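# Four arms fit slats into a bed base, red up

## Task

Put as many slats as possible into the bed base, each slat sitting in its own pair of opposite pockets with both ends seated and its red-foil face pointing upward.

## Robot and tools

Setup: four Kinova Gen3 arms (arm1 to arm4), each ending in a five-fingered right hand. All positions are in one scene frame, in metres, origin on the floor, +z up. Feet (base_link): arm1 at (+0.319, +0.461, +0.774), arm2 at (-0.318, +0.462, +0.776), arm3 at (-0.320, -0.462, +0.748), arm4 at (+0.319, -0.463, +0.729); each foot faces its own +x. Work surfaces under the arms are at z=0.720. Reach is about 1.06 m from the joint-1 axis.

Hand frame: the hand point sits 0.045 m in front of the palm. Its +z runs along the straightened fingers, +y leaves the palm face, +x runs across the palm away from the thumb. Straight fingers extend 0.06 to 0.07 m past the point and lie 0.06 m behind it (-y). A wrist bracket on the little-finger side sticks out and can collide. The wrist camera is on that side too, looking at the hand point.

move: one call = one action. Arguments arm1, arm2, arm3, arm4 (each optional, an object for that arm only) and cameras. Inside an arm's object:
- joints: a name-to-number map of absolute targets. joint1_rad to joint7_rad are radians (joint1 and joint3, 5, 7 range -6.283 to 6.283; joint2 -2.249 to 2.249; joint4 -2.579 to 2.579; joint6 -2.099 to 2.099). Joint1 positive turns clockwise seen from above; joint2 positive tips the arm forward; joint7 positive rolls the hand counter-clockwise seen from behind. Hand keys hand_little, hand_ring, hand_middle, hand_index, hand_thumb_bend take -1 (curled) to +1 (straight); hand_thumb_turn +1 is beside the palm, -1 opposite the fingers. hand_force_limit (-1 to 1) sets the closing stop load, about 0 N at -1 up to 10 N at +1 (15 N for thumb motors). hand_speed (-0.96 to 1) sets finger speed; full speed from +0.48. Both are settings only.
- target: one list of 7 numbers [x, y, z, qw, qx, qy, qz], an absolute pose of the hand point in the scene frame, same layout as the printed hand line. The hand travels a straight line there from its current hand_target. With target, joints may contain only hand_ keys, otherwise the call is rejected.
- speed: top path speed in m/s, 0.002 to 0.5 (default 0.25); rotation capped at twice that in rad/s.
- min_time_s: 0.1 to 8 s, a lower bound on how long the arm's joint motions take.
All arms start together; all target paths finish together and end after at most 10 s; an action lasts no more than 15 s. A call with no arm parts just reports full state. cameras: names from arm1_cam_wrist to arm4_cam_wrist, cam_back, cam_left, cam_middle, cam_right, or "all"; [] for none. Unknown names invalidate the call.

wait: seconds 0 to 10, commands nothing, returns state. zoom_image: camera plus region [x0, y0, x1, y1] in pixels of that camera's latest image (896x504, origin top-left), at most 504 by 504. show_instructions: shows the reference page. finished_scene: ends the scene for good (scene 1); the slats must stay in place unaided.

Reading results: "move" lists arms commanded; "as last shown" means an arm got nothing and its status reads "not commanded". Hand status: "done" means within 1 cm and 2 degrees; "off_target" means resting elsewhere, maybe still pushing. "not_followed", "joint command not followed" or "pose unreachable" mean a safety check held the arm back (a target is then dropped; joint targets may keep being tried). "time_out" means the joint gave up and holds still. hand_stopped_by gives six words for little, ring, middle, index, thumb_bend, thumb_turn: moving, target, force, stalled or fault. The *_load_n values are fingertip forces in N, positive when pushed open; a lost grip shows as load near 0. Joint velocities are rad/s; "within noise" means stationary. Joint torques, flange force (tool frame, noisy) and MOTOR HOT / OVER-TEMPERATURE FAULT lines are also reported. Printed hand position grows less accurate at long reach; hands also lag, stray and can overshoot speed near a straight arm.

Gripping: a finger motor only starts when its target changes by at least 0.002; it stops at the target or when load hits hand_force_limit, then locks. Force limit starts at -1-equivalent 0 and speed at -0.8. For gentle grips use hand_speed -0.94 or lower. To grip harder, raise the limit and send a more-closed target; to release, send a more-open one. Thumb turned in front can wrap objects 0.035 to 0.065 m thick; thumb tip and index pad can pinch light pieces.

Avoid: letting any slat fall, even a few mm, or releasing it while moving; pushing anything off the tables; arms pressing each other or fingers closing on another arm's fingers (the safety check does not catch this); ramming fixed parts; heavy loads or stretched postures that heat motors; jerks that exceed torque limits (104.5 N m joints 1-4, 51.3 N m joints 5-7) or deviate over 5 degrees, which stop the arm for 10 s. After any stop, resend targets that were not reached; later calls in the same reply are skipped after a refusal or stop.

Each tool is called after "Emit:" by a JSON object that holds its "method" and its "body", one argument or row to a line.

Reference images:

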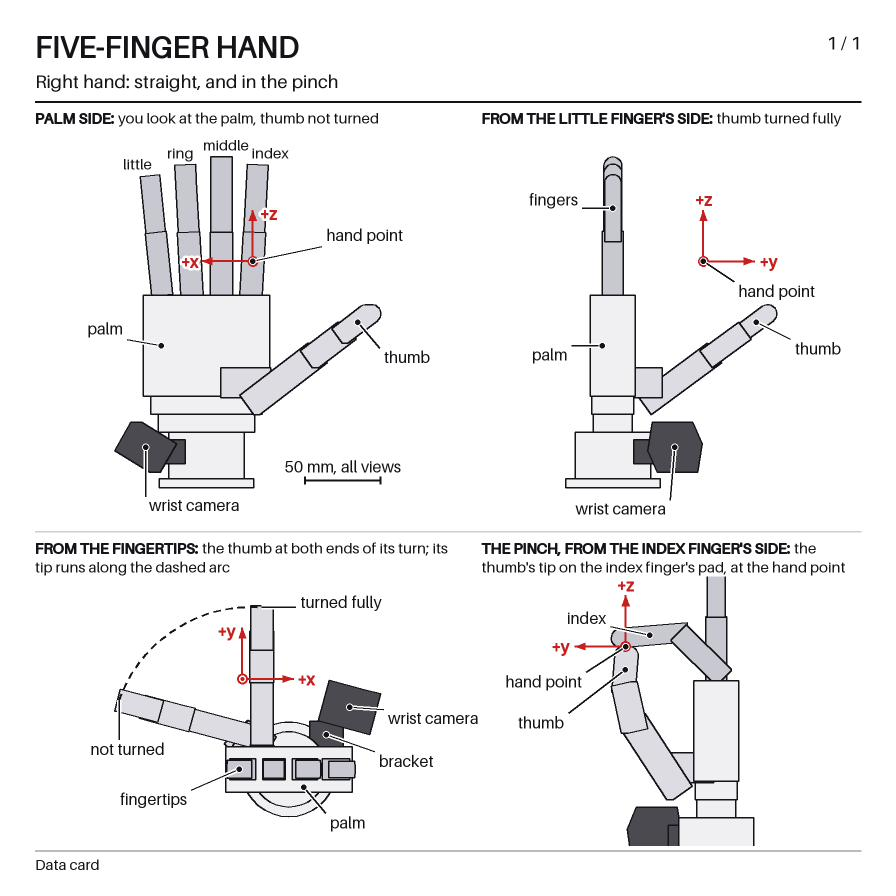

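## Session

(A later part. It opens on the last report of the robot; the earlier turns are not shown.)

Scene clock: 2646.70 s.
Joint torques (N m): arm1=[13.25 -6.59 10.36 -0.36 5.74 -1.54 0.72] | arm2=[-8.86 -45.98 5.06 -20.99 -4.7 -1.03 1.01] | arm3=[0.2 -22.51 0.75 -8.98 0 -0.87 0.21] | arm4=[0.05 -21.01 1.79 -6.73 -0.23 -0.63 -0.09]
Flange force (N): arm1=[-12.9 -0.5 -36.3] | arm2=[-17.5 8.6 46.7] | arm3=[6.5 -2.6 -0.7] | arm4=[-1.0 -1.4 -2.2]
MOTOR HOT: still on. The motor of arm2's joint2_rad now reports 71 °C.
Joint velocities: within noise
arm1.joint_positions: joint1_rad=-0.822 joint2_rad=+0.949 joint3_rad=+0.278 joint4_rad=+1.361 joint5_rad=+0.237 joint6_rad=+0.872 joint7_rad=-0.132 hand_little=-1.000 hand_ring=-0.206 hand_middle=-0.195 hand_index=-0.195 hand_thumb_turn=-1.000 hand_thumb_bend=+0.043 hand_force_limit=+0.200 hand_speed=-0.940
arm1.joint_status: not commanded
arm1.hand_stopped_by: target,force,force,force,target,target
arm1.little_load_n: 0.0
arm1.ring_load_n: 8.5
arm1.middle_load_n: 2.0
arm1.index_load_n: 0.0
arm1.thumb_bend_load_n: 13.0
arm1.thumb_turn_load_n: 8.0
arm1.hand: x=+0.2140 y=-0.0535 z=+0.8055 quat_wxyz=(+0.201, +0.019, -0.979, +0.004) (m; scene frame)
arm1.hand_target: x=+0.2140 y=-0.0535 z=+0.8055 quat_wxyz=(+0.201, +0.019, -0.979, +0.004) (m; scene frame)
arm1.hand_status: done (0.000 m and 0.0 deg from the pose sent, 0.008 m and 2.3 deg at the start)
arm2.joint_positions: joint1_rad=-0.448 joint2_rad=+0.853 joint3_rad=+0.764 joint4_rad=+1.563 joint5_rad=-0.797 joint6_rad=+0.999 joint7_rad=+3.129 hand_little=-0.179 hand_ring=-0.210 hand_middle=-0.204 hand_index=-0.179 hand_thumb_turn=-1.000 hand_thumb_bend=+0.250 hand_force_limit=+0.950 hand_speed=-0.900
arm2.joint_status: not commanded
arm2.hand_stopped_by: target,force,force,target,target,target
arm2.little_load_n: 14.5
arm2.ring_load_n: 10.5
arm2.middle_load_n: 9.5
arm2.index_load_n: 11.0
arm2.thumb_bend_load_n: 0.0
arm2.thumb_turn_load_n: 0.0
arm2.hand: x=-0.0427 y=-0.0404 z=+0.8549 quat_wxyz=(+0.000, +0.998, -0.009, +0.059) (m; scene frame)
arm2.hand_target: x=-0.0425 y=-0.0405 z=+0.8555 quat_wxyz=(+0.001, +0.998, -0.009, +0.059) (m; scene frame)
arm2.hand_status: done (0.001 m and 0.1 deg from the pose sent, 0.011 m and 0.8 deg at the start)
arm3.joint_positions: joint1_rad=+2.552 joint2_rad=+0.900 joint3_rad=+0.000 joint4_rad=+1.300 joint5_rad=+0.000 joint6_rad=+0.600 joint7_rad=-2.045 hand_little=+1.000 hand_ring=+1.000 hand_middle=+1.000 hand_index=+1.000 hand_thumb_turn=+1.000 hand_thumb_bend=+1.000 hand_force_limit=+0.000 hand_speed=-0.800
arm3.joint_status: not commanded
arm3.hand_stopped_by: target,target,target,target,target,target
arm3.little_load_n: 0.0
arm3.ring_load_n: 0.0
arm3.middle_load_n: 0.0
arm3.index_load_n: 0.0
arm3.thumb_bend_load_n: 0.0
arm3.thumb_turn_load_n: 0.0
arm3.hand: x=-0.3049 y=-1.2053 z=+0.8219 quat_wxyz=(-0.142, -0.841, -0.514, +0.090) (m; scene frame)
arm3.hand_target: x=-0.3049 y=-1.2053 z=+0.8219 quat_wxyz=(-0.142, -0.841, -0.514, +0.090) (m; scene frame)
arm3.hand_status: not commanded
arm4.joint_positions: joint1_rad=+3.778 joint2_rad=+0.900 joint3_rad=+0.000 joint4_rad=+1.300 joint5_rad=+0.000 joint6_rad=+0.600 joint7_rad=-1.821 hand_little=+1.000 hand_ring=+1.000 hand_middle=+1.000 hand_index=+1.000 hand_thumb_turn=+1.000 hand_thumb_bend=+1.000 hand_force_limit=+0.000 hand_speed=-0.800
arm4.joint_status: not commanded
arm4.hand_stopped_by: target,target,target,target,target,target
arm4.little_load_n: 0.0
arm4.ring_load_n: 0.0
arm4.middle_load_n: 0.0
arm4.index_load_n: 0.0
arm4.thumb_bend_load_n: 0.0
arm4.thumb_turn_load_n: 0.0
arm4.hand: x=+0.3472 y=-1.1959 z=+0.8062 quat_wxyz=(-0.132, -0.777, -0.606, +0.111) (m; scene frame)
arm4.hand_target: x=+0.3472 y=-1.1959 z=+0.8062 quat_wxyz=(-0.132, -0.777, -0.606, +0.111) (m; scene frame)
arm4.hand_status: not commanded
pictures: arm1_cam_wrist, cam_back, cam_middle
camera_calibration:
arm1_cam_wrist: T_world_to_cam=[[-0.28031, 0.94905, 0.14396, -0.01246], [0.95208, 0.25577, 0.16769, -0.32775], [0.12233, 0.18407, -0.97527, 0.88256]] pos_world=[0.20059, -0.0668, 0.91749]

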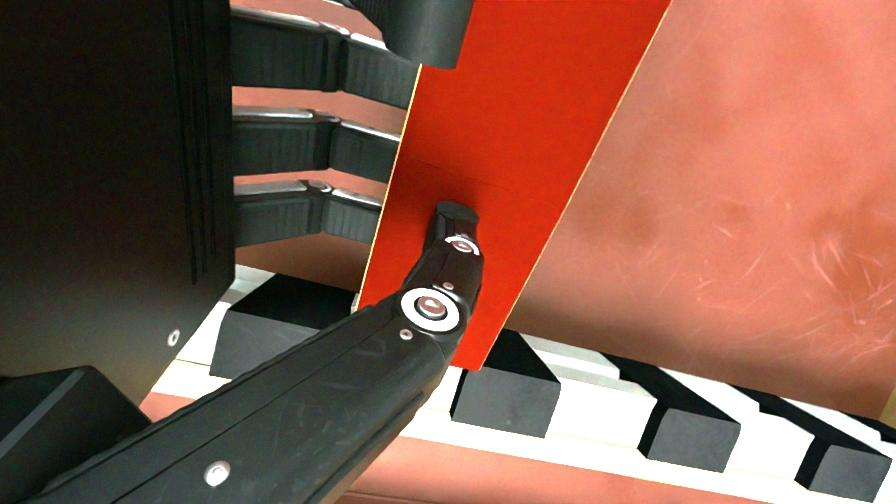

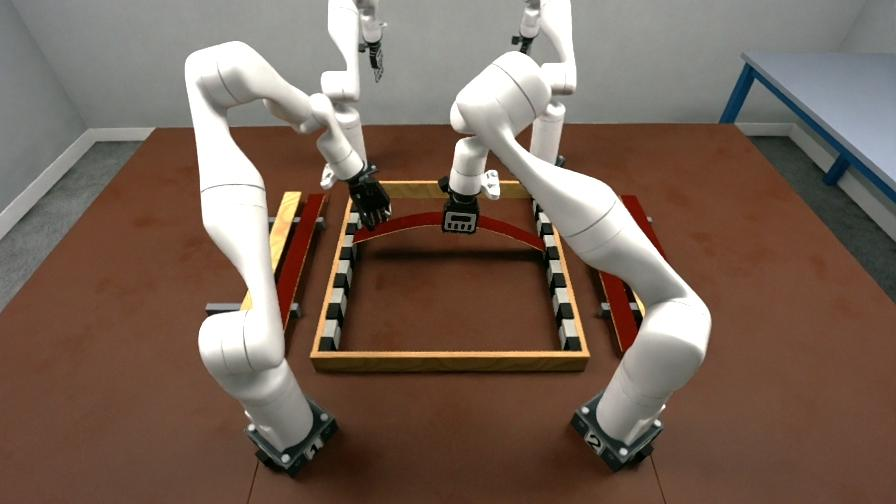

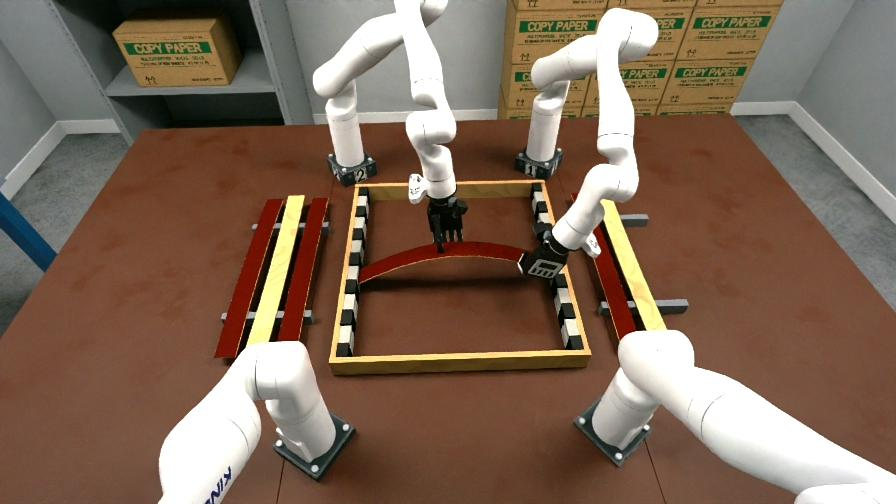

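Emit:
{"method": "move", "body": {
  "arm1": {"target": [0.2411, -0.0540, 0.797, -0.0558, -0.0192, 0.9982, -0.0011], "speed": 0.03},
  "arm2": {"target": [-0.028, -0.0405, 0.800, 0.0004, 0.9990, -0.0087, 0.0436], "speed": 0.06},
  "cameras": ["arm1_cam_wrist"]
}}

Scene clock: 2667.33 s.
Joint torques (N m): arm1=[0.71 -17.51 -0.31 -4.43 0.27 -0.09 -0.37] | arm2=[0.31 -25.06 5.85 -7.04 0.44 -1.17 0.26] | arm3=[0.28 -22.5 0.74 -8.92 0.01 -0.94 0.22] | arm4=[0.05 -21.03 1.8 -6.75 -0.22 -0.61 -0.08]
Flange force (N): arm1=[0.1 -1.2 -7.7] | arm2=[2.1 1.8 10.2] | arm3=[6.2 -2.3 -0.7] | arm4=[-0.8 -1.4 -2.2]
move: arm1 done; arm2 done
MOTOR HOT: still on. The motor of arm2's joint2_rad now reports 72 °C.
Joint velocities: within noise
arm1.joint_positions: joint1_rad=-0.599 joint2_rad=+0.937 joint3_rad=+0.073 joint4_rad=+1.315 joint5_rad=+0.070 joint6_rad=+0.895 joint7_rad=+0.078 hand_little=-1.000 hand_ring=-0.206 hand_middle=-0.195 hand_index=-0.195 hand_thumb_turn=-1.000 hand_thumb_bend=+0.043 hand_force_limit=+0.200 hand_speed=-0.940
arm1.joint_status: not commanded
arm1.hand_stopped_by: target,force,force,force,target,target
arm1.little_load_n: 0.0
arm1.ring_load_n: 9.5
arm1.middle_load_n: 4.5
arm1.index_load_n: 2.0
arm1.thumb_bend_load_n: 12.0
arm1.thumb_turn_load_n: 6.5
arm1.hand: x=+0.2411 y=-0.0540 z=+0.7970 quat_wxyz=(+0.056, +0.019, -0.998, +0.001)
arm1.hand_target: x=+0.2411 y=-0.0540 z=+0.7970 quat_wxyz=(+0.056, +0.019, -0.998, +0.001)
arm1.hand_status: done (0.000 m and 0.0 deg from the pose sent, 0.028 m and 16.8 deg at the start)
arm2.joint_positions: joint1_rad=-0.454 joint2_rad=+0.961 joint3_rad=+0.722 joint4_rad=+1.546 joint5_rad=-0.844 joint6_rad=+0.924 joint7_rad=+3.122 hand_little=-0.180 hand_ring=-0.210 hand_middle=-0.204 hand_index=-0.180 hand_thumb_turn=-1.000 hand_thumb_bend=+0.250 hand_force_limit=+0.950 hand_speed=-0.900
arm2.joint_status: not commanded
arm2.hand_stopped_by: target,force,force,target,target,target
arm2.little_load_n: 0.5
arm2.ring_load_n: 10.0
arm2.middle_load_n: 9.0
arm2.index_load_n: 1.0
arm2.thumb_bend_load_n: 0.0
arm2.thumb_turn_load_n: 0.0
arm2.hand: x=-0.0280 y=-0.0405 z=+0.8000 quat_wxyz=(+0.000, +0.999, -0.009, +0.044)
arm2.hand_target: x=-0.0280 y=-0.0405 z=+0.8000 quat_wxyz=(+0.000, +0.999, -0.009, +0.044)
arm2.hand_status: done (0.000 m and 0.0 deg from the pose sent, 0.057 m and 1.7 deg at the start)
arm3, arm4: as last shown
arm3.middle_load_n: 0.5
arm4.middle_load_n: -0.5
arm1_cam_wrist: T_world_to_cam=[[-0.31162, 0.94782, 0.06732, 0.06538], [0.86264, 0.25249, 0.43829, -0.54628], [0.39842, 0.19466, -0.89631, 0.74211]] pos_world=[0.19594, -0.06849, 0.90019]

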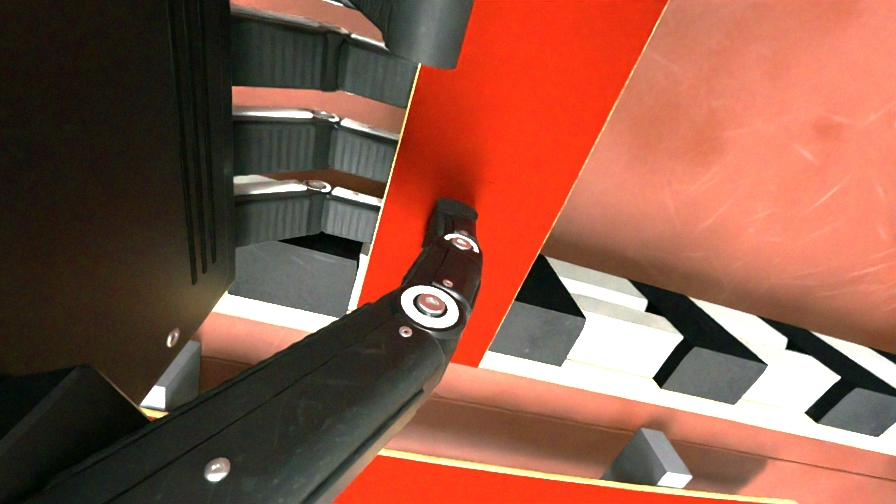

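Emit:
{"method": "wait", "body": {
  "seconds": 1
}}

Scene clock: 2809.93 s.
Joint torques (N m): arm1=[0.72 -17.51 -0.3 -4.43 0.25 -0.1 -0.32] | arm2=[0.33 -25.05 5.84 -7.04 0.42 -1.19 0.25] | arm3=[0.31 -22.59 0.72 -8.94 0.02 -0.87 0.2] | arm4=[0.04 -21.06 1.78 -6.73 -0.22 -0.62 -0.08]
Flange force (N): arm1=[0.0 -1.2 -7.7] | arm2=[2.1 1.8 10.2] | arm3=[6.3 -2.3 -0.5] | arm4=[-1.0 -1.4 -2.1]
MOTOR HOT: cleared for the motors of arm2.
Joint velocities: within noise
arm1.joint_positions: joint1_rad=-0.599 joint2_rad=+0.937 joint3_rad=+0.073 joint4_rad=+1.315 joint5_rad=+0.070 joint6_rad=+0.895 joint7_rad=+0.078 hand_little=-1.000 hand_ring=-0.206 hand_middle=-0.195 hand_index=-0.195 hand_thumb_turn=-1.000 hand_thumb_bend=+0.043 hand_force_limit=+0.200 hand_speed=-0.940
arm1.joint_status: not commanded
arm1.hand_stopped_by: target,force,force,force,target,target
arm1.little_load_n: 0.0
arm1.ring_load_n: 9.0
arm1.middle_load_n: 4.0
arm1.index_load_n: 2.0
arm1.thumb_bend_load_n: 12.0
arm1.thumb_turn_load_n: 6.5
arm1.hand: x=+0.2411 y=-0.0540 z=+0.7970 quat_wxyz=(+0.056, +0.019, -0.998, +0.001)
arm1.hand_target: x=+0.2411 y=-0.0540 z=+0.7970 quat_wxyz=(+0.056, +0.019, -0.998, +0.001)
arm1.hand_status: done (0.000 m and 0.0 deg from the pose sent, 0.028 m and 16.8 deg at the start)
arm2.joint_positions: joint1_rad=-0.454 joint2_rad=+0.961 joint3_rad=+0.722 joint4_rad=+1.546 joint5_rad=-0.844 joint6_rad=+0.924 joint7_rad=+3.122 hand_little=-0.180 hand_ring=-0.210 hand_middle=-0.204 hand_index=-0.180 hand_thumb_turn=-1.000 hand_thumb_bend=+0.250 hand_force_limit=+0.950 hand_speed=-0.900
arm2.joint_status: not commanded
arm2.hand_stopped_by: target,force,force,target,target,target
arm2.little_load_n: 0.5
arm2.ring_load_n: 9.5
arm2.middle_load_n: 9.0
arm2.index_load_n: 1.0
arm2.thumb_bend_load_n: 0.0
arm2.thumb_turn_load_n: 0.0
arm2.hand: x=-0.0280 y=-0.0405 z=+0.8000 quat_wxyz=(+0.000, +0.999, -0.009, +0.044)
arm2.hand_target: x=-0.0280 y=-0.0405 z=+0.8000 quat_wxyz=(+0.000, +0.999, -0.009, +0.044)
arm2.hand_status: done (0.000 m and 0.0 deg from the pose sent, 0.057 m and 1.7 deg at the start)
arm3.joint_positions: joint1_rad=+2.552 joint2_rad=+0.900 joint3_rad=+0.000 joint4_rad=+1.300 joint5_rad=+0.000 joint6_rad=+0.600 joint7_rad=-2.045 hand_little=+1.000 hand_ring=+1.000 hand_middle=+1.000 hand_index=+1.000 hand_thumb_turn=+1.000 hand_thumb_bend=+1.000 hand_force_limit=+0.000 hand_speed=-0.800
arm3.joint_status: not commanded
arm3.hand_stopped_by: target,target,target,target,target,target
arm3.little_load_n: 0.0
arm3.ring_load_n: 0.0
arm3.middle_load_n: 0.0
arm3.index_load_n: 0.0
arm3.thumb_bend_load_n: 0.0
arm3.thumb_turn_load_n: 0.0
arm3.hand: x=-0.3049 y=-1.2053 z=+0.8219 quat_wxyz=(-0.142, -0.841, -0.514, +0.090)
arm3.hand_target: x=-0.3049 y=-1.2053 z=+0.8219 quat_wxyz=(-0.142, -0.841, -0.514, +0.090)
arm3.hand_status: not commanded
arm4.joint_positions: joint1_rad=+3.778 joint2_rad=+0.900 joint3_rad=+0.000 joint4_rad=+1.300 joint5_rad=+0.000 joint6_rad=+0.600 joint7_rad=-1.821 hand_little=+1.000 hand_ring=+1.000 hand_middle=+1.000 hand_index=+1.000 hand_thumb_turn=+1.000 hand_thumb_bend=+1.000 hand_force_limit=+0.000 hand_speed=-0.800
arm4.joint_status: not commanded
arm4.hand_stopped_by: target,target,target,target,target,target
arm4.little_load_n: 0.0
arm4.ring_load_n: 0.0
arm4.middle_load_n: 0.0
arm4.index_load_n: 0.0
arm4.thumb_bend_load_n: 0.0
arm4.thumb_turn_load_n: 0.0
arm4.hand: x=+0.3472 y=-1.1959 z=+0.8062 quat_wxyz=(-0.132, -0.777, -0.606, +0.111)
arm4.hand_target: x=+0.3472 y=-1.1959 z=+0.8062 quat_wxyz=(-0.132, -0.777, -0.606, +0.111)
arm4.hand_status: not commanded
wait: 1.00 s; at rest from the start
pictures: none

Emit:
{"method": "move", "body": {
  "arm1": {"target": [0.2285, -0.0560, 0.8021, -0.1426, -0.0124, 0.9897, -0.0018], "speed": 0.03},
  "arm2": {"target": [-0.034, -0.0410, 0.8325, 0.0004, 0.9985, -0.0087, 0.0524], "speed": 0.03}
}}

Emit:
{"method": "move", "body": {
  "arm1": {"target": [0.2140, -0.0573, 0.8055, -0.2011, -0.0103, 0.9795, -0.0021], "speed": 0.03},
  "arm2": {"target": [-0.0425, -0.0415, 0.8555, 0.00052, 0.99819, -0.0087, 0.0593], "speed": 0.03},
  "cameras": ["arm1_cam_wrist"]
}}

Emit:
{"method": "zoom_image", "body": {
  "camera": "arm1_cam_wrist",
  "region": [330, 270, 570, 430]
}}

Scene clock: 2826.03 s.
Joint torques (N m): arm1=[8.43 -11.7 7.19 -3.58 4.41 -1.85 0.48] | arm2=[-8.31 -38.84 3.4 -16.73 -2.92 -0.78 1.57] | arm3=[0.23 -22.57 0.67 -8.98 0.01 -0.85 0.23] | arm4=[0.05 -21.04 1.78 -6.74 -0.23 -0.63 -0.09]
Flange force (N): arm1=[-10.6 1.8 -23.9] | arm2=[-13.1 7.8 32.4] | arm3=[6.6 -2.5 -0.5] | arm4=[-0.9 -1.4 -2.2]
move: arm1 done; arm2 done
Joint velocities: within noise
arm1.joint_positions: joint1_rad=-0.738 joint2_rad=+0.941 joint3_rad=+0.197 joint4_rad=+1.332 joint5_rad=+0.166 joint6_rad=+0.889 joint7_rad=-0.060 hand_little=-1.000 hand_ring=-0.206 hand_middle=-0.195 hand_index=-0.195 hand_thumb_turn=-1.000 hand_thumb_bend=+0.043 hand_force_limit=+0.200 hand_speed=-0.940
arm1.joint_status: not commanded
arm1.hand_stopped_by: target,force,force,force,target,target
arm1.little_load_n: 0.0
arm1.ring_load_n: 9.0
arm1.middle_load_n: 3.0
arm1.index_load_n: 0.0
arm1.thumb_bend_load_n: 13.5
arm1.thumb_turn_load_n: 7.0
arm1.hand: x=+0.2285 y=-0.0560 z=+0.8021 quat_wxyz=(+0.143, +0.012, -0.990, +0.002)
arm1.hand_target: x=+0.2285 y=-0.0560 z=+0.8021 quat_wxyz=(+0.143, +0.012, -0.990, +0.002)
arm1.hand_status: done (0.000 m and 0.0 deg from the pose sent, 0.014 m and 10.0 deg at the start)
arm2.joint_positions: joint1_rad=-0.453 joint2_rad=+0.900 joint3_rad=+0.747 joint4_rad=+1.551 joint5_rad=-0.817 joint6_rad=+0.970 joint7_rad=+3.121 hand_little=-0.179 hand_ring=-0.210 hand_middle=-0.204 hand_index=-0.179 hand_thumb_turn=-1.000 hand_thumb_bend=+0.250 hand_force_limit=+0.950 hand_speed=-0.900
arm2.joint_status: not commanded
arm2.hand_stopped_by: target,force,force,target,target,target
arm2.little_load_n: 8.5
arm2.ring_load_n: 11.0
arm2.middle_load_n: 10.0
arm2.index_load_n: 7.0
arm2.thumb_bend_load_n: 0.0
arm2.thumb_turn_load_n: 0.5
arm2.hand: x=-0.0340 y=-0.0410 z=+0.8325 quat_wxyz=(+0.000, +0.999, -0.009, +0.052)
arm2.hand_target: x=-0.0340 y=-0.0410 z=+0.8325 quat_wxyz=(+0.000, +0.999, -0.009, +0.052)
arm2.hand_status: done (0.000 m and 0.0 deg from the pose sent, 0.033 m and 1.0 deg at the start)
arm3, arm4: as last shown
arm3.thumb_bend_load_n: -0.5
arm4.little_load_n: 0.5
pictures: none

Scene clock: 2828.50 s.
Joint torques (N m): arm1=[11.52 -7 8.67 -1.86 5.07 -2.65 0.55] | arm2=[-8.31 -45.72 5.59 -19.79 -3.68 -0.67 1.67] | arm3=[0.25 -22.56 0.73 -8.97 0.04 -0.88 0.2] | arm4=[0.05 -20.99 1.77 -6.72 -0.23 -0.63 -0.1]
Flange force (N): arm1=[-10.0 3.1 -36.1] | arm2=[-13.5 10.4 47.2] | arm3=[6.4 -2.5 -0.6] | arm4=[-0.9 -1.4 -2.3]
move: arm1 done; arm2 done
Joint velocities: within noise
arm1.joint_positions: joint1_rad=-0.818 joint2_rad=+0.959 joint3_rad=+0.279 joint4_rad=+1.336 joint5_rad=+0.231 joint6_rad=+0.891 joint7_rad=-0.139 hand_little=-1.000 hand_ring=-0.206 hand_middle=-0.195 hand_index=-0.195 hand_thumb_turn=-1.000 hand_thumb_bend=+0.044 hand_force_limit=+0.200 hand_speed=-0.940
arm1.joint_status: not commanded
arm1.hand_stopped_by: target,force,force,force,target,target
arm1.little_load_n: 0.0
arm1.ring_load_n: 7.5
arm1.middle_load_n: 1.0
arm1.index_load_n: 0.0
arm1.thumb_bend_load_n: 17.5
arm1.thumb_turn_load_n: 9.0
arm1.hand: x=+0.2140 y=-0.0573 z=+0.8055 quat_wxyz=(+0.201, +0.010, -0.980, +0.002)
arm1.hand_target: x=+0.2140 y=-0.0573 z=+0.8055 quat_wxyz=(+0.201, +0.010, -0.980, +0.002)
arm1.hand_status: done (0.000 m and 0.0 deg from the pose sent, 0.015 m and 6.8 deg at the start)
arm2.joint_positions: joint1_rad=-0.447 joint2_rad=+0.856 joint3_rad=+0.766 joint4_rad=+1.559 joint5_rad=-0.799 joint6_rad=+1.002 joint7_rad=+3.130 hand_little=-0.179 hand_ring=-0.210 hand_middle=-0.204 hand_index=-0.179 hand_thumb_turn=-1.000 hand_thumb_bend=+0.250 hand_force_limit=+0.950 hand_speed=-0.900
arm2.joint_status: not commanded
arm2.hand_stopped_by: target,force,force,target,target,target
arm2.little_load_n: 14.5
arm2.ring_load_n: 10.5
arm2.middle_load_n: 10.5
arm2.index_load_n: 11.5
arm2.thumb_bend_load_n: 0.0
arm2.thumb_turn_load_n: 0.0
arm2.hand: x=-0.0429 y=-0.0413 z=+0.8547 quat_wxyz=(+0.000, +0.998, -0.009, +0.059)
arm2.hand_target: x=-0.0425 y=-0.0415 z=+0.8555 quat_wxyz=(+0.001, +0.998, -0.009, +0.059)
arm2.hand_status: done (0.001 m and 0.1 deg from the pose sent, 0.025 m and 0.8 deg at the start)
arm3, arm4: as last shown
arm4.index_load_n: 0.5
arm1_cam_wrist: T_world_to_cam=[[-0.26389, 0.95374, 0.14404, -0.01224], [0.95637, 0.2393, 0.16761, -0.32851], [0.12539, 0.18198, -0.97527, 0.88248]] pos_world=[0.20029, -0.07031, 0.91749]

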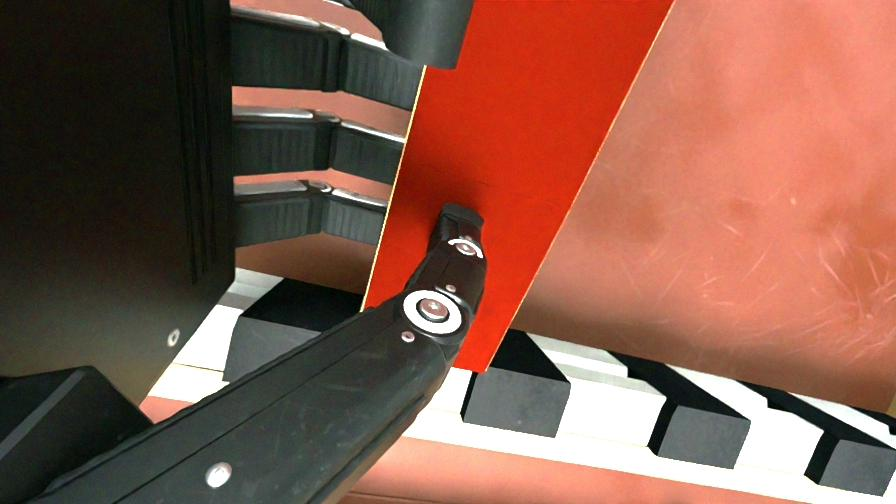

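Scaled by 2.100 from the camera's image (finer frame: 1280x720).

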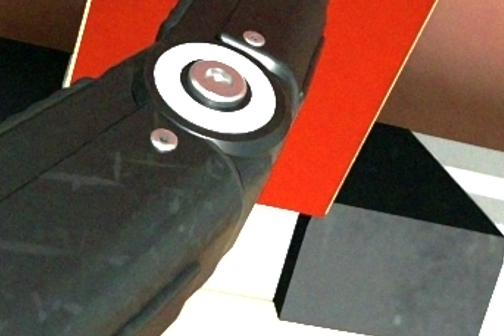

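Emit:
{"method": "move", "body": {
  "arm1": {"target": [0.2140, -0.0607, 0.8055, -0.2011, -0.0103, 0.9795, -0.0021], "speed": 0.02},
  "arm2": {"target": [-0.0425, -0.0445, 0.8555, 0.00052, 0.99819, -0.0087, 0.0593], "speed": 0.02},
  "cameras": ["arm1_cam_wrist"]
}}

Emit:
{"method": "zoom_image", "body": {
  "camera": "arm1_cam_wrist",
  "region": [330, 270, 570, 430]
}}

Scene clock: 2839.10 s.
Joint torques (N m): arm1=[13.16 -6.49 9.94 -0.17 5.55 -1.58 0.65] | arm2=[-6.33 -45.32 7.42 -21.38 -3.08 -2.54 1.96] | arm3=[0.31 -22.5 0.71 -9.06 -0.02 -0.89 0.23] | arm4=[0.06 -21.03 1.8 -6.76 -0.24 -0.63 -0.1]
Flange force (N): arm1=[-12.1 -0.3 -36.4] | arm2=[-12.7 3.9 45.4] | arm3=[6.9 -2.5 -0.8] | arm4=[-0.8 -1.4 -2.2]
move: arm1 done; arm2 done
Joint velocities: within noise
arm1.joint_positions: joint1_rad=-0.816 joint2_rad=+0.966 joint3_rad=+0.277 joint4_rad=+1.321 joint5_rad=+0.229 joint6_rad=+0.900 joint7_rad=-0.136 hand_little=-1.000 hand_ring=-0.206 hand_middle=-0.195 hand_index=-0.195 hand_thumb_turn=-1.000 hand_thumb_bend=+0.044 hand_force_limit=+0.200 hand_speed=-0.940
arm1.joint_status: not commanded
arm1.hand_stopped_by: target,force,force,force,target,target
arm1.little_load_n: 0.0
arm1.ring_load_n: 7.5
arm1.middle_load_n: 1.0
arm1.index_load_n: 0.0
arm1.thumb_bend_load_n: 17.5
arm1.thumb_turn_load_n: 9.5
arm1.hand: x=+0.2140 y=-0.0607 z=+0.8055 quat_wxyz=(+0.201, +0.010, -0.980, +0.002)
arm1.hand_target: x=+0.2140 y=-0.0607 z=+0.8055 quat_wxyz=(+0.201, +0.010, -0.980, +0.002)
arm1.hand_status: done (0.000 m and 0.0 deg from the pose sent, 0.003 m and 0.0 deg at the start)
arm2.joint_positions: joint1_rad=-0.441 joint2_rad=+0.859 joint3_rad=+0.766 joint4_rad=+1.549 joint5_rad=-0.799 joint6_rad=+1.007 joint7_rad=+3.130 hand_little=-0.178 hand_ring=-0.210 hand_middle=-0.204 hand_index=-0.179 hand_thumb_turn=-1.000 hand_thumb_bend=+0.250 hand_force_limit=+0.950 hand_speed=-0.900
arm2.joint_status: not commanded
arm2.hand_stopped_by: target,force,force,target,target,target
arm2.little_load_n: 15.0
arm2.ring_load_n: 11.0
arm2.middle_load_n: 10.5
arm2.index_load_n: 11.0
arm2.thumb_bend_load_n: -0.5
arm2.thumb_turn_load_n: 0.0
arm2.hand: x=-0.0425 y=-0.0445 z=+0.8555 quat_wxyz=(+0.001, +0.998, -0.009, +0.059)
arm2.hand_target: x=-0.0425 y=-0.0445 z=+0.8555 quat_wxyz=(+0.001, +0.998, -0.009, +0.059)
arm2.hand_status: done (0.000 m and 0.0 deg from the pose sent, 0.003 m and 0.1 deg at the start)
arm3, arm4: as last shown
arm3.thumb_bend_load_n: 0.0
arm4.little_load_n: 0.0
arm4.index_load_n: 0.0
arm4.thumb_bend_load_n: -0.5
arm1_cam_wrist: T_world_to_cam=[[-0.26388, 0.95375, 0.14396, -0.0089], [0.95637, 0.2393, 0.16761, -0.32779], [0.1254, 0.1819, -0.97529, 0.88309]] pos_world=[0.20039, -0.07371, 0.91749]

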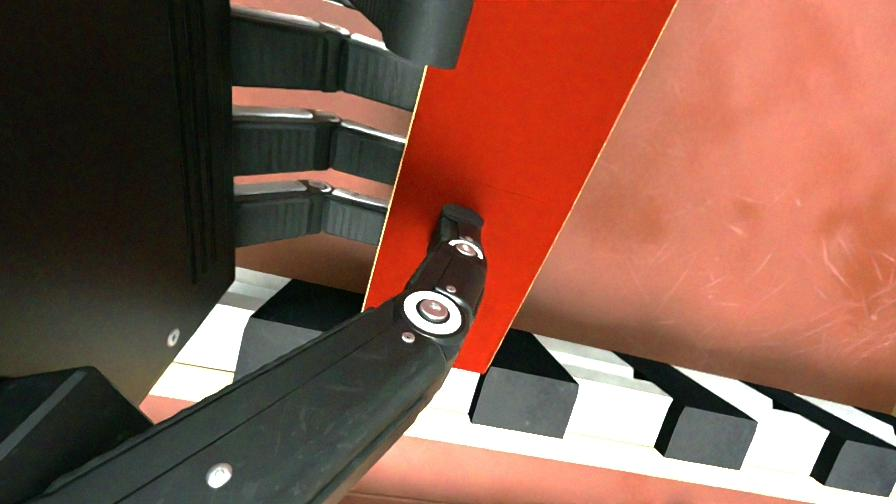

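Scaled by 2.100 from the camera's image (finer frame: 1280x720).

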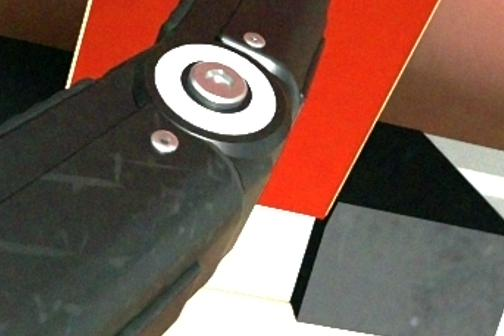

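Emit:
{"method": "move", "body": {
  "arm1": {"target": [0.2130, -0.0610, 0.7710, -0.2207, -0.0101, 0.9753, -0.0023], "speed": 0.025},
  "arm2": {"target": [-0.0425, -0.0445, 0.8370, 0.00052, 0.99819, -0.0087, 0.0593], "speed": 0.025},
  "cameras": ["arm1_cam_wrist"]
}}

Emit:
{"method": "zoom_image", "body": {
  "camera": "arm1_cam_wrist",
  "region": [330, 270, 570, 430]
}}

Scene clock: 2852.90 s.
Joint torques (N m): arm1=[9.71 -5.04 5.52 -0.65 2.78 -2.79 -0.04] | arm2=[-5.08 -47.56 7.95 -18.3 -3.07 -0.42 1.36] | arm3=[0.24 -22.52 0.79 -9 0.01 -0.9 0.21] | arm4=[0.04 -21.02 1.78 -6.77 -0.21 -0.63 -0.11]
Flange force (N): arm1=[-2.8 2.3 -38.9] | arm2=[-8.0 9.1 51.2] | arm3=[6.5 -2.6 -0.7] | arm4=[-0.8 -1.5 -2.3]
move: arm1 done; arm2 done
Joint velocities: within noise
arm1.joint_positions: joint1_rad=-0.850 joint2_rad=+1.033 joint3_rad=+0.304 joint4_rad=+1.332 joint5_rad=+0.249 joint6_rad=+0.842 joint7_rad=-0.194 hand_little=-1.000 hand_ring=-0.207 hand_middle=-0.195 hand_index=-0.195 hand_thumb_turn=-1.000 hand_thumb_bend=+0.045 hand_force_limit=+0.200 hand_speed=-0.940
arm1.joint_status: not commanded
arm1.hand_stopped_by: target,force,force,force,target,target
arm1.little_load_n: 0.0
arm1.ring_load_n: 3.5
arm1.middle_load_n: 0.0
arm1.index_load_n: 0.0
arm1.thumb_bend_load_n: 24.0
arm1.thumb_turn_load_n: 4.0
arm1.hand: x=+0.2130 y=-0.0610 z=+0.7710 quat_wxyz=(+0.221, +0.010, -0.975, +0.002)
arm1.hand_target: x=+0.2130 y=-0.0610 z=+0.7710 quat_wxyz=(+0.221, +0.010, -0.975, +0.002)
arm1.hand_status: done (0.000 m and 0.0 deg from the pose sent, 0.035 m and 2.3 deg at the start)
arm2.joint_positions: joint1_rad=-0.432 joint2_rad=+0.884 joint3_rad=+0.745 joint4_rad=+1.564 joint5_rad=-0.823 joint6_rad=+0.970 joint7_rad=+3.151 hand_little=-0.152 hand_ring=-0.209 hand_middle=-0.204 hand_index=-0.180 hand_thumb_turn=-1.000 hand_thumb_bend=+0.250 hand_force_limit=+0.950 hand_speed=-0.900
arm2.joint_status: not commanded
arm2.hand_stopped_by: target,force,force,target,target,target
arm2.little_load_n: 21.5
arm2.ring_load_n: 19.5
arm2.middle_load_n: 9.0
arm2.index_load_n: 0.0
arm2.thumb_bend_load_n: -1.0
arm2.thumb_turn_load_n: 0.0
arm2.hand: x=-0.0425 y=-0.0445 z=+0.8370 quat_wxyz=(+0.001, +0.998, -0.009, +0.059)
arm2.hand_target: x=-0.0425 y=-0.0445 z=+0.8370 quat_wxyz=(+0.001, +0.998, -0.009, +0.059)
arm2.hand_status: done (0.000 m and 0.0 deg from the pose sent, 0.019 m and 0.0 deg at the start)
arm3, arm4: as last shown
arm3.thumb_turn_load_n: 0.5
arm4.thumb_bend_load_n: 0.0
arm1_cam_wrist: T_world_to_cam=[[-0.25755, 0.95398, 0.15358, -0.01267], [0.96241, 0.23908, 0.12888, -0.29239], [0.08623, 0.181, -0.9797, 0.86133]] pos_world=[0.20387, -0.07391, 0.88347]

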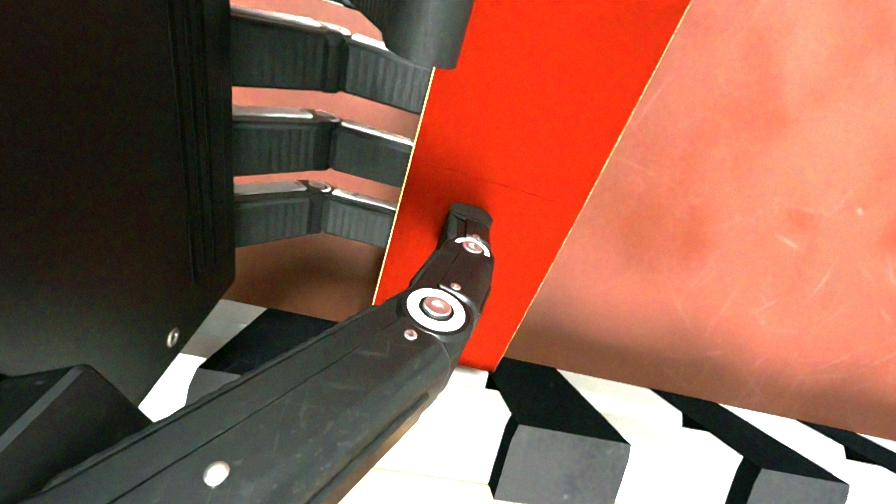

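Scaled by 2.100 from the camera's image (finer frame: 1280x720).

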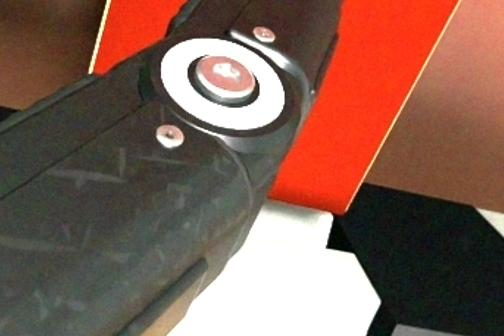

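Emit:
{"method": "move", "body": {
  "arm1": {"target": [0.2150, -0.0640, 0.7700, -0.2120, -0.0101, 0.9772, -0.0023], "speed": 0.02},
  "arm2": {"target": [-0.0425, -0.0465, 0.8345, 0.00052, 0.9986, -0.0087, 0.0520], "speed": 0.02},
  "cameras": ["arm1_cam_wrist"]
}}

Emit:
{"method": "zoom_image", "body": {
  "camera": "arm1_cam_wrist",
  "region": [330, 270, 570, 430]
}}

Scene clock: 2872.83 s.
Joint torques (N m): arm1=[8.26 -5.68 4.26 -0.52 2.08 -2.46 -0.19] | arm2=[-2.69 -46.29 10.28 -17.61 -1.7 -1.53 1.35] | arm3=[0.36 -22.54 0.77 -9.01 -0.04 -0.92 0.2] | arm4=[0.01 -21.03 1.81 -6.73 -0.21 -0.62 -0.1]
Flange force (N): arm1=[-1.2 1.0 -36.2] | arm2=[-3.8 6.1 49.7] | arm3=[6.6 -2.3 -0.7] | arm4=[-0.9 -1.5 -2.2]
move: arm1 done; arm2 done
Joint velocities: within noise
arm1.joint_positions: joint1_rad=-0.835 joint2_rad=+1.035 joint3_rad=+0.291 joint4_rad=+1.317 joint5_rad=+0.239 joint6_rad=+0.848 joint7_rad=-0.180 hand_little=-1.000 hand_ring=-0.207 hand_middle=-0.195 hand_index=-0.195 hand_thumb_turn=-1.000 hand_thumb_bend=+0.045 hand_force_limit=+0.200 hand_speed=-0.940
arm1.joint_status: not commanded
arm1.hand_stopped_by: target,force,force,force,target,target
arm1.little_load_n: 0.0
arm1.ring_load_n: 4.0
arm1.middle_load_n: 0.0
arm1.index_load_n: 0.0
arm1.thumb_bend_load_n: 23.5
arm1.thumb_turn_load_n: 2.5
arm1.hand: x=+0.2150 y=-0.0640 z=+0.7700 quat_wxyz=(+0.212, +0.010, -0.977, +0.002)
arm1.hand_target: x=+0.2150 y=-0.0640 z=+0.7700 quat_wxyz=(+0.212, +0.010, -0.977, +0.002)
arm1.hand_status: done (0.000 m and 0.0 deg from the pose sent, 0.004 m and 1.0 deg at the start)
arm2.joint_positions: joint1_rad=-0.436 joint2_rad=+0.898 joint3_rad=+0.751 joint4_rad=+1.549 joint5_rad=-0.814 joint6_rad=+0.977 joint7_rad=+3.137 hand_little=-0.152 hand_ring=-0.209 hand_middle=-0.204 hand_index=-0.180 hand_thumb_turn=-1.000 hand_thumb_bend=+0.250 hand_force_limit=+0.950 hand_speed=-0.900
arm2.joint_status: not commanded
arm2.hand_stopped_by: target,force,force,target,target,target
arm2.little_load_n: 18.5
arm2.ring_load_n: 19.0
arm2.middle_load_n: 10.0
arm2.index_load_n: 1.0
arm2.thumb_bend_load_n: -1.5
arm2.thumb_turn_load_n: 0.0
arm2.hand: x=-0.0425 y=-0.0465 z=+0.8345 quat_wxyz=(+0.001, +0.999, -0.009, +0.052)
arm2.hand_target: x=-0.0425 y=-0.0465 z=+0.8345 quat_wxyz=(+0.001, +0.999, -0.009, +0.052)
arm2.hand_status: done (0.000 m and 0.0 deg from the pose sent, 0.003 m and 0.8 deg at the start)
arm3, arm4: as last shown
arm3.thumb_turn_load_n: 0.0
arm1_cam_wrist: T_world_to_cam=[[-0.26029, 0.95394, 0.14913, -0.00507], [0.95995, 0.23909, 0.14609, -0.3061], [0.10371, 0.18119, -0.97796, 0.85566]] pos_world=[0.20378, -0.07701, 0.88228]

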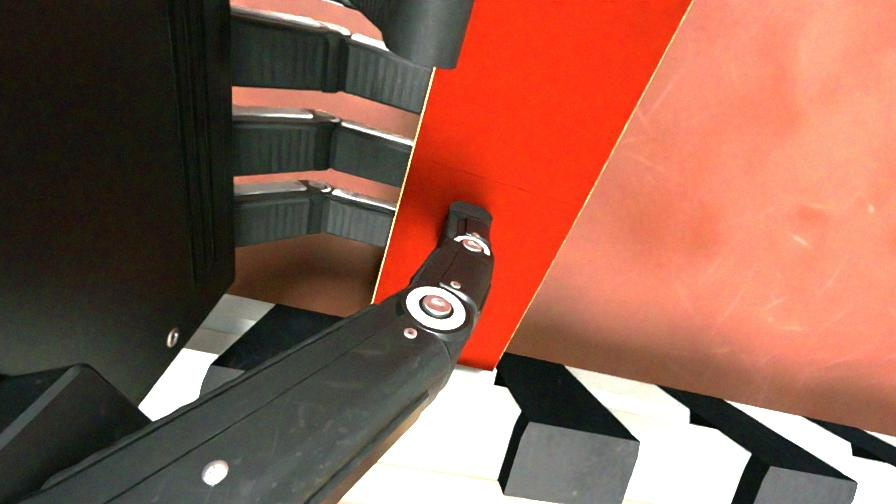

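Scaled by 2.100 from the camera's image (finer frame: 1280x720).

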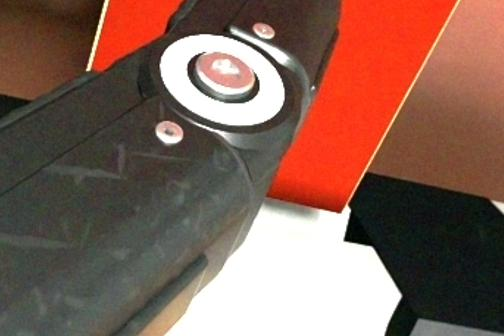

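Emit:
{"method": "move", "body": {
  "arm1": {"target": [0.2257, -0.0648, 0.7662, -0.1736, -0.0090, 0.9848, -0.0016], "speed": 0.02},
  "arm2": {"target": [-0.0370, -0.0465, 0.8207, 0.00052, 0.9989, -0.0087, 0.0450], "speed": 0.03},
  "cameras": ["arm1_cam_wrist"]
}}

Emit:
{"method": "zoom_image", "body": {
  "camera": "arm1_cam_wrist",
  "region": [330, 270, 570, 430]
}}

Scene clock: 2900.63 s.
Joint torques (N m): arm1=[-1.6 -11.93 -3.78 -3.5 -1.99 -2.13 -0.9] | arm2=[-16.35 -42.8 -2.4 -25.32 -7.7 -2.57 2.54] | arm3=[0.25 -22.5 0.8 -8.92 0.04 -0.9 0.2] | arm4=[0.06 -21.04 1.73 -6.76 -0.22 -0.62 -0.09]
Flange force (N): arm1=[10.0 2.3 -19.2] | arm2=[-32.0 2.3 28.1] | arm3=[6.2 -2.5 -0.6] | arm4=[-0.8 -1.4 -2.2]
move: arm1 done; arm2 done
Joint velocities: within noise
arm1.joint_positions: joint1_rad=-0.784 joint2_rad=+1.025 joint3_rad=+0.236 joint4_rad=+1.308 joint5_rad=+0.199 joint6_rad=+0.848 joint7_rad=-0.132 hand_little=-1.000 hand_ring=-0.207 hand_middle=-0.195 hand_index=-0.195 hand_thumb_turn=-1.000 hand_thumb_bend=+0.045 hand_force_limit=+0.200 hand_speed=-0.940
arm1.joint_status: not commanded
arm1.hand_stopped_by: target,force,force,force,target,target
arm1.little_load_n: 0.0
arm1.ring_load_n: 3.0
arm1.middle_load_n: 0.5
arm1.index_load_n: 3.0
arm1.thumb_bend_load_n: 18.0
arm1.thumb_turn_load_n: -1.0
arm1.hand: x=+0.2257 y=-0.0648 z=+0.7662 quat_wxyz=(+0.174, +0.009, -0.985, +0.002)
arm1.hand_target: x=+0.2257 y=-0.0648 z=+0.7662 quat_wxyz=(+0.174, +0.009, -0.985, +0.002)
arm1.hand_status: done (0.000 m and 0.0 deg from the pose sent, 0.011 m and 4.5 deg at the start)
arm2.joint_positions: joint1_rad=-0.444 joint2_rad=+0.930 joint3_rad=+0.744 joint4_rad=+1.537 joint5_rad=-0.821 joint6_rad=+0.964 joint7_rad=+3.124 hand_little=-0.153 hand_ring=-0.209 hand_middle=-0.204 hand_index=-0.180 hand_thumb_turn=-1.000 hand_thumb_bend=+0.249 hand_force_limit=+0.950 hand_speed=-0.900
arm2.joint_status: not commanded
arm2.hand_stopped_by: target,force,force,target,target,target
arm2.little_load_n: 10.0
arm2.ring_load_n: 15.5
arm2.middle_load_n: 9.5
arm2.index_load_n: 1.0
arm2.thumb_bend_load_n: -2.5
arm2.thumb_turn_load_n: 1.5
arm2.hand: x=-0.0370 y=-0.0465 z=+0.8207 quat_wxyz=(+0.001, +0.999, -0.009, +0.045)
arm2.hand_target: x=-0.0370 y=-0.0465 z=+0.8207 quat_wxyz=(+0.001, +0.999, -0.009, +0.045)
arm2.hand_status: done (0.000 m and 0.0 deg from the pose sent, 0.015 m and 0.8 deg at the start)
arm3, arm4: as last shown
arm1_cam_wrist: T_world_to_cam=[[-0.26885, 0.95436, 0.13005, 0.01558], [0.94616, 0.23641, 0.22112, -0.3702], [0.18028, 0.1825, -0.96654, 0.825]] pos_world=[0.20573, -0.07791, 0.87723]

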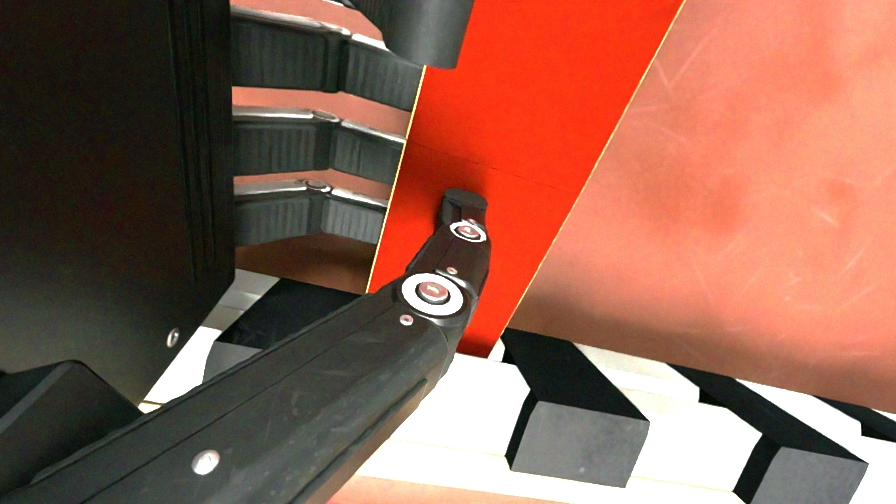

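Scaled by 2.100 from the camera's image (finer frame: 1280x720).

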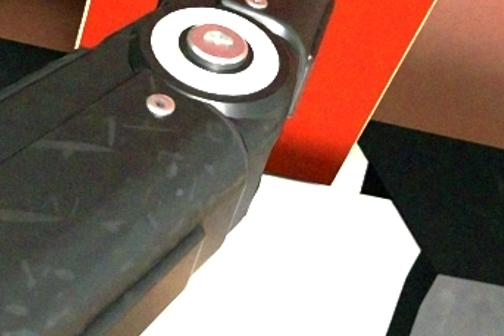

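Emit:
{"method": "zoom_image", "body": {
  "camera": "arm1_cam_wrist",
  "region": [440, 320, 540, 390]
}}

Scaled by 5.040 from the camera's image (finer frame: 1280x720).

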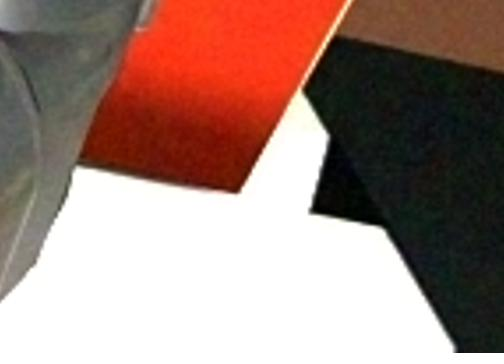

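Emit:
{"method": "move", "body": {
  "arm2": {"target": [-0.0415, -0.0465, 0.8195, 0.00052, 0.9989, -0.0087, 0.0450], "speed": 0.02},
  "cameras": ["arm1_cam_wrist", "cam_right", "cam_left"]
}}

Emit:
{"method": "zoom_image", "body": {
  "camera": "arm1_cam_wrist",
  "region": [440, 320, 540, 390]
}}

Emit:
{"method": "zoom_image", "body": {
  "camera": "cam_right",
  "region": [380, 240, 480, 300]
}}

Scene clock: 2968.23 s.
Joint torques (N m): arm1=[-4.04 -11.93 -6.12 -4.18 -3.19 -2.71 -1.21] | arm2=[-1.17 -39.43 9.44 -12.22 -0.22 -0.54 0.94] | arm3=[0.27 -22.52 0.72 -9.08 0.01 -0.94 0.18] | arm4=[0.04 -21.08 1.78 -6.72 -0.22 -0.61 -0.1]
Flange force (N): arm1=[14.5 3.6 -18.7] | arm2=[1.6 7.5 38.9] | arm3=[6.7 -2.6 -0.8] | arm4=[-1.0 -1.4 -2.1]
move: arm2 done
Joint velocities: within noise
arm1, arm3, arm4: as last shown
arm1.ring_load_n: 4.5
arm1.index_load_n: 1.5
arm1.thumb_bend_load_n: 17.5
arm1.thumb_turn_load_n: -1.5
arm2.joint_positions: joint1_rad=-0.438 joint2_rad=+0.927 joint3_rad=+0.742 joint4_rad=+1.547 joint5_rad=-0.823 joint6_rad=+0.957 joint7_rad=+3.136 hand_little=-0.153 hand_ring=-0.209 hand_middle=-0.204 hand_index=-0.180 hand_thumb_turn=-1.000 hand_thumb_bend=+0.249 hand_force_limit=+0.950 hand_speed=-0.900
arm2.joint_status: not commanded
arm2.hand_stopped_by: target,force,force,target,target,target
arm2.little_load_n: 14.0
arm2.ring_load_n: 18.0
arm2.middle_load_n: 9.5
arm2.index_load_n: 0.5
arm2.thumb_bend_load_n: -3.0
arm2.thumb_turn_load_n: 0.0
arm2.hand: x=-0.0414 y=-0.0465 z=+0.8195 quat_wxyz=(+0.000, +0.999, -0.009, +0.045)
arm2.hand_target: x=-0.0415 y=-0.0465 z=+0.8195 quat_wxyz=(+0.001, +0.999, -0.009, +0.045)
arm2.hand_status: done (0.000 m and 0.0 deg from the pose sent, 0.005 m and 0.0 deg at the start)
arm3.thumb_bend_load_n: -0.5
arm4.ring_load_n: 0.5
pictures: arm1_cam_wrist, cam_left, cam_right
arm1_cam_wrist: T_world_to_cam=[[-0.26894, 0.95434, 0.13003, 0.01561], [0.94613, 0.2365, 0.22113, -0.3702], [0.18028, 0.1825, -0.96654, 0.825]] pos_world=[0.20573, -0.07791, 0.87723]

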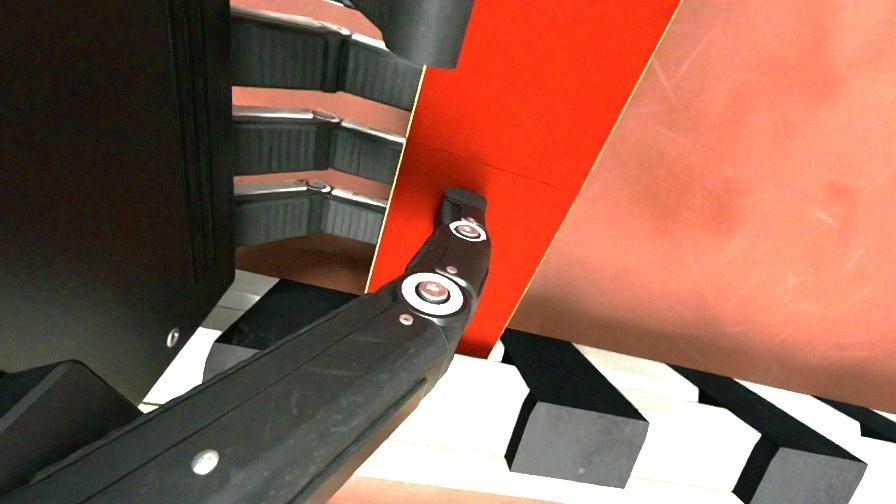

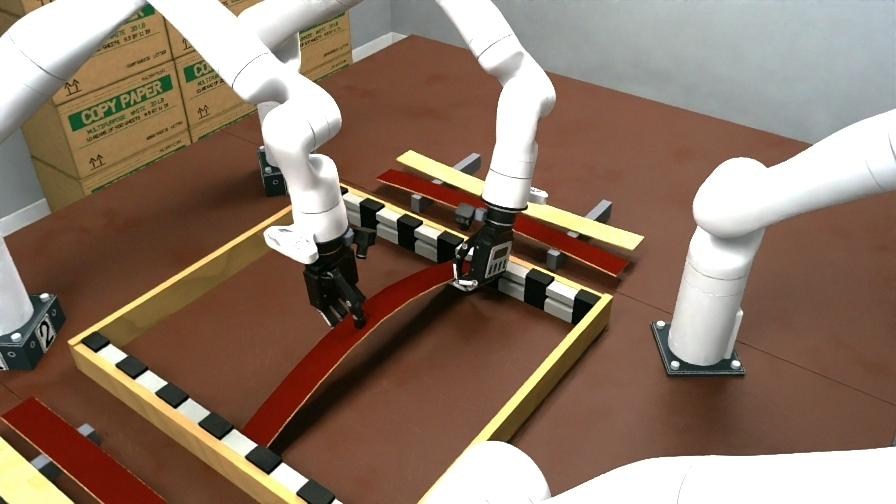

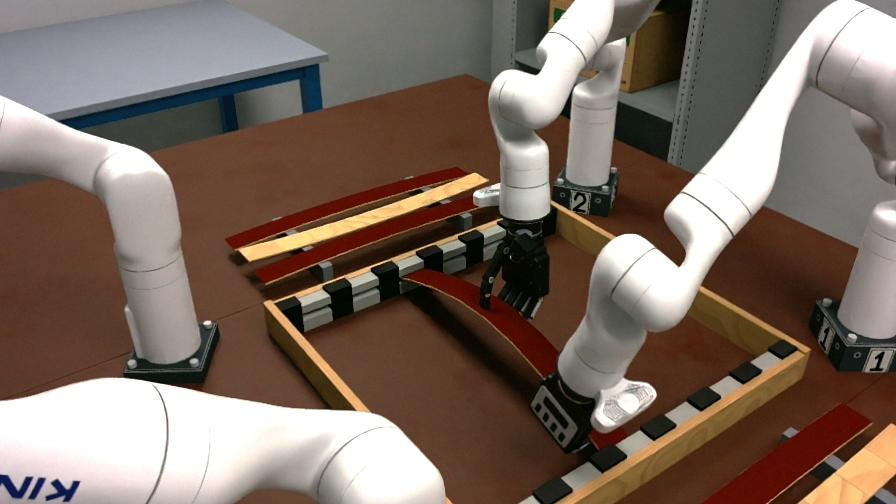

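Scaled by 5.040 from the camera's image (finer frame: 1280x720).

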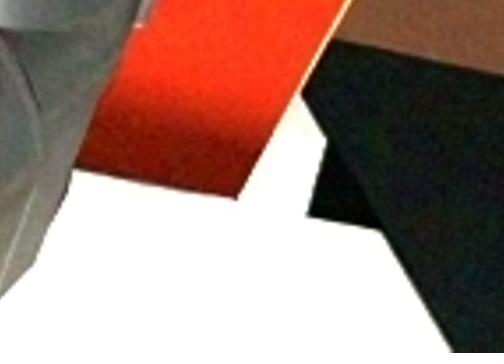

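Scaled by 5.040 from the camera's image (finer frame: 1280x720).

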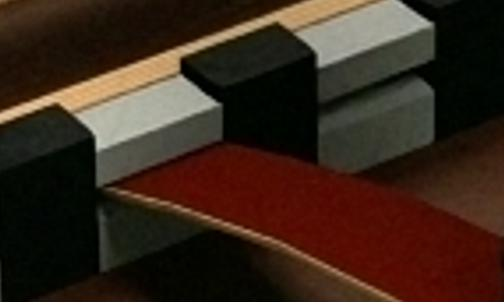

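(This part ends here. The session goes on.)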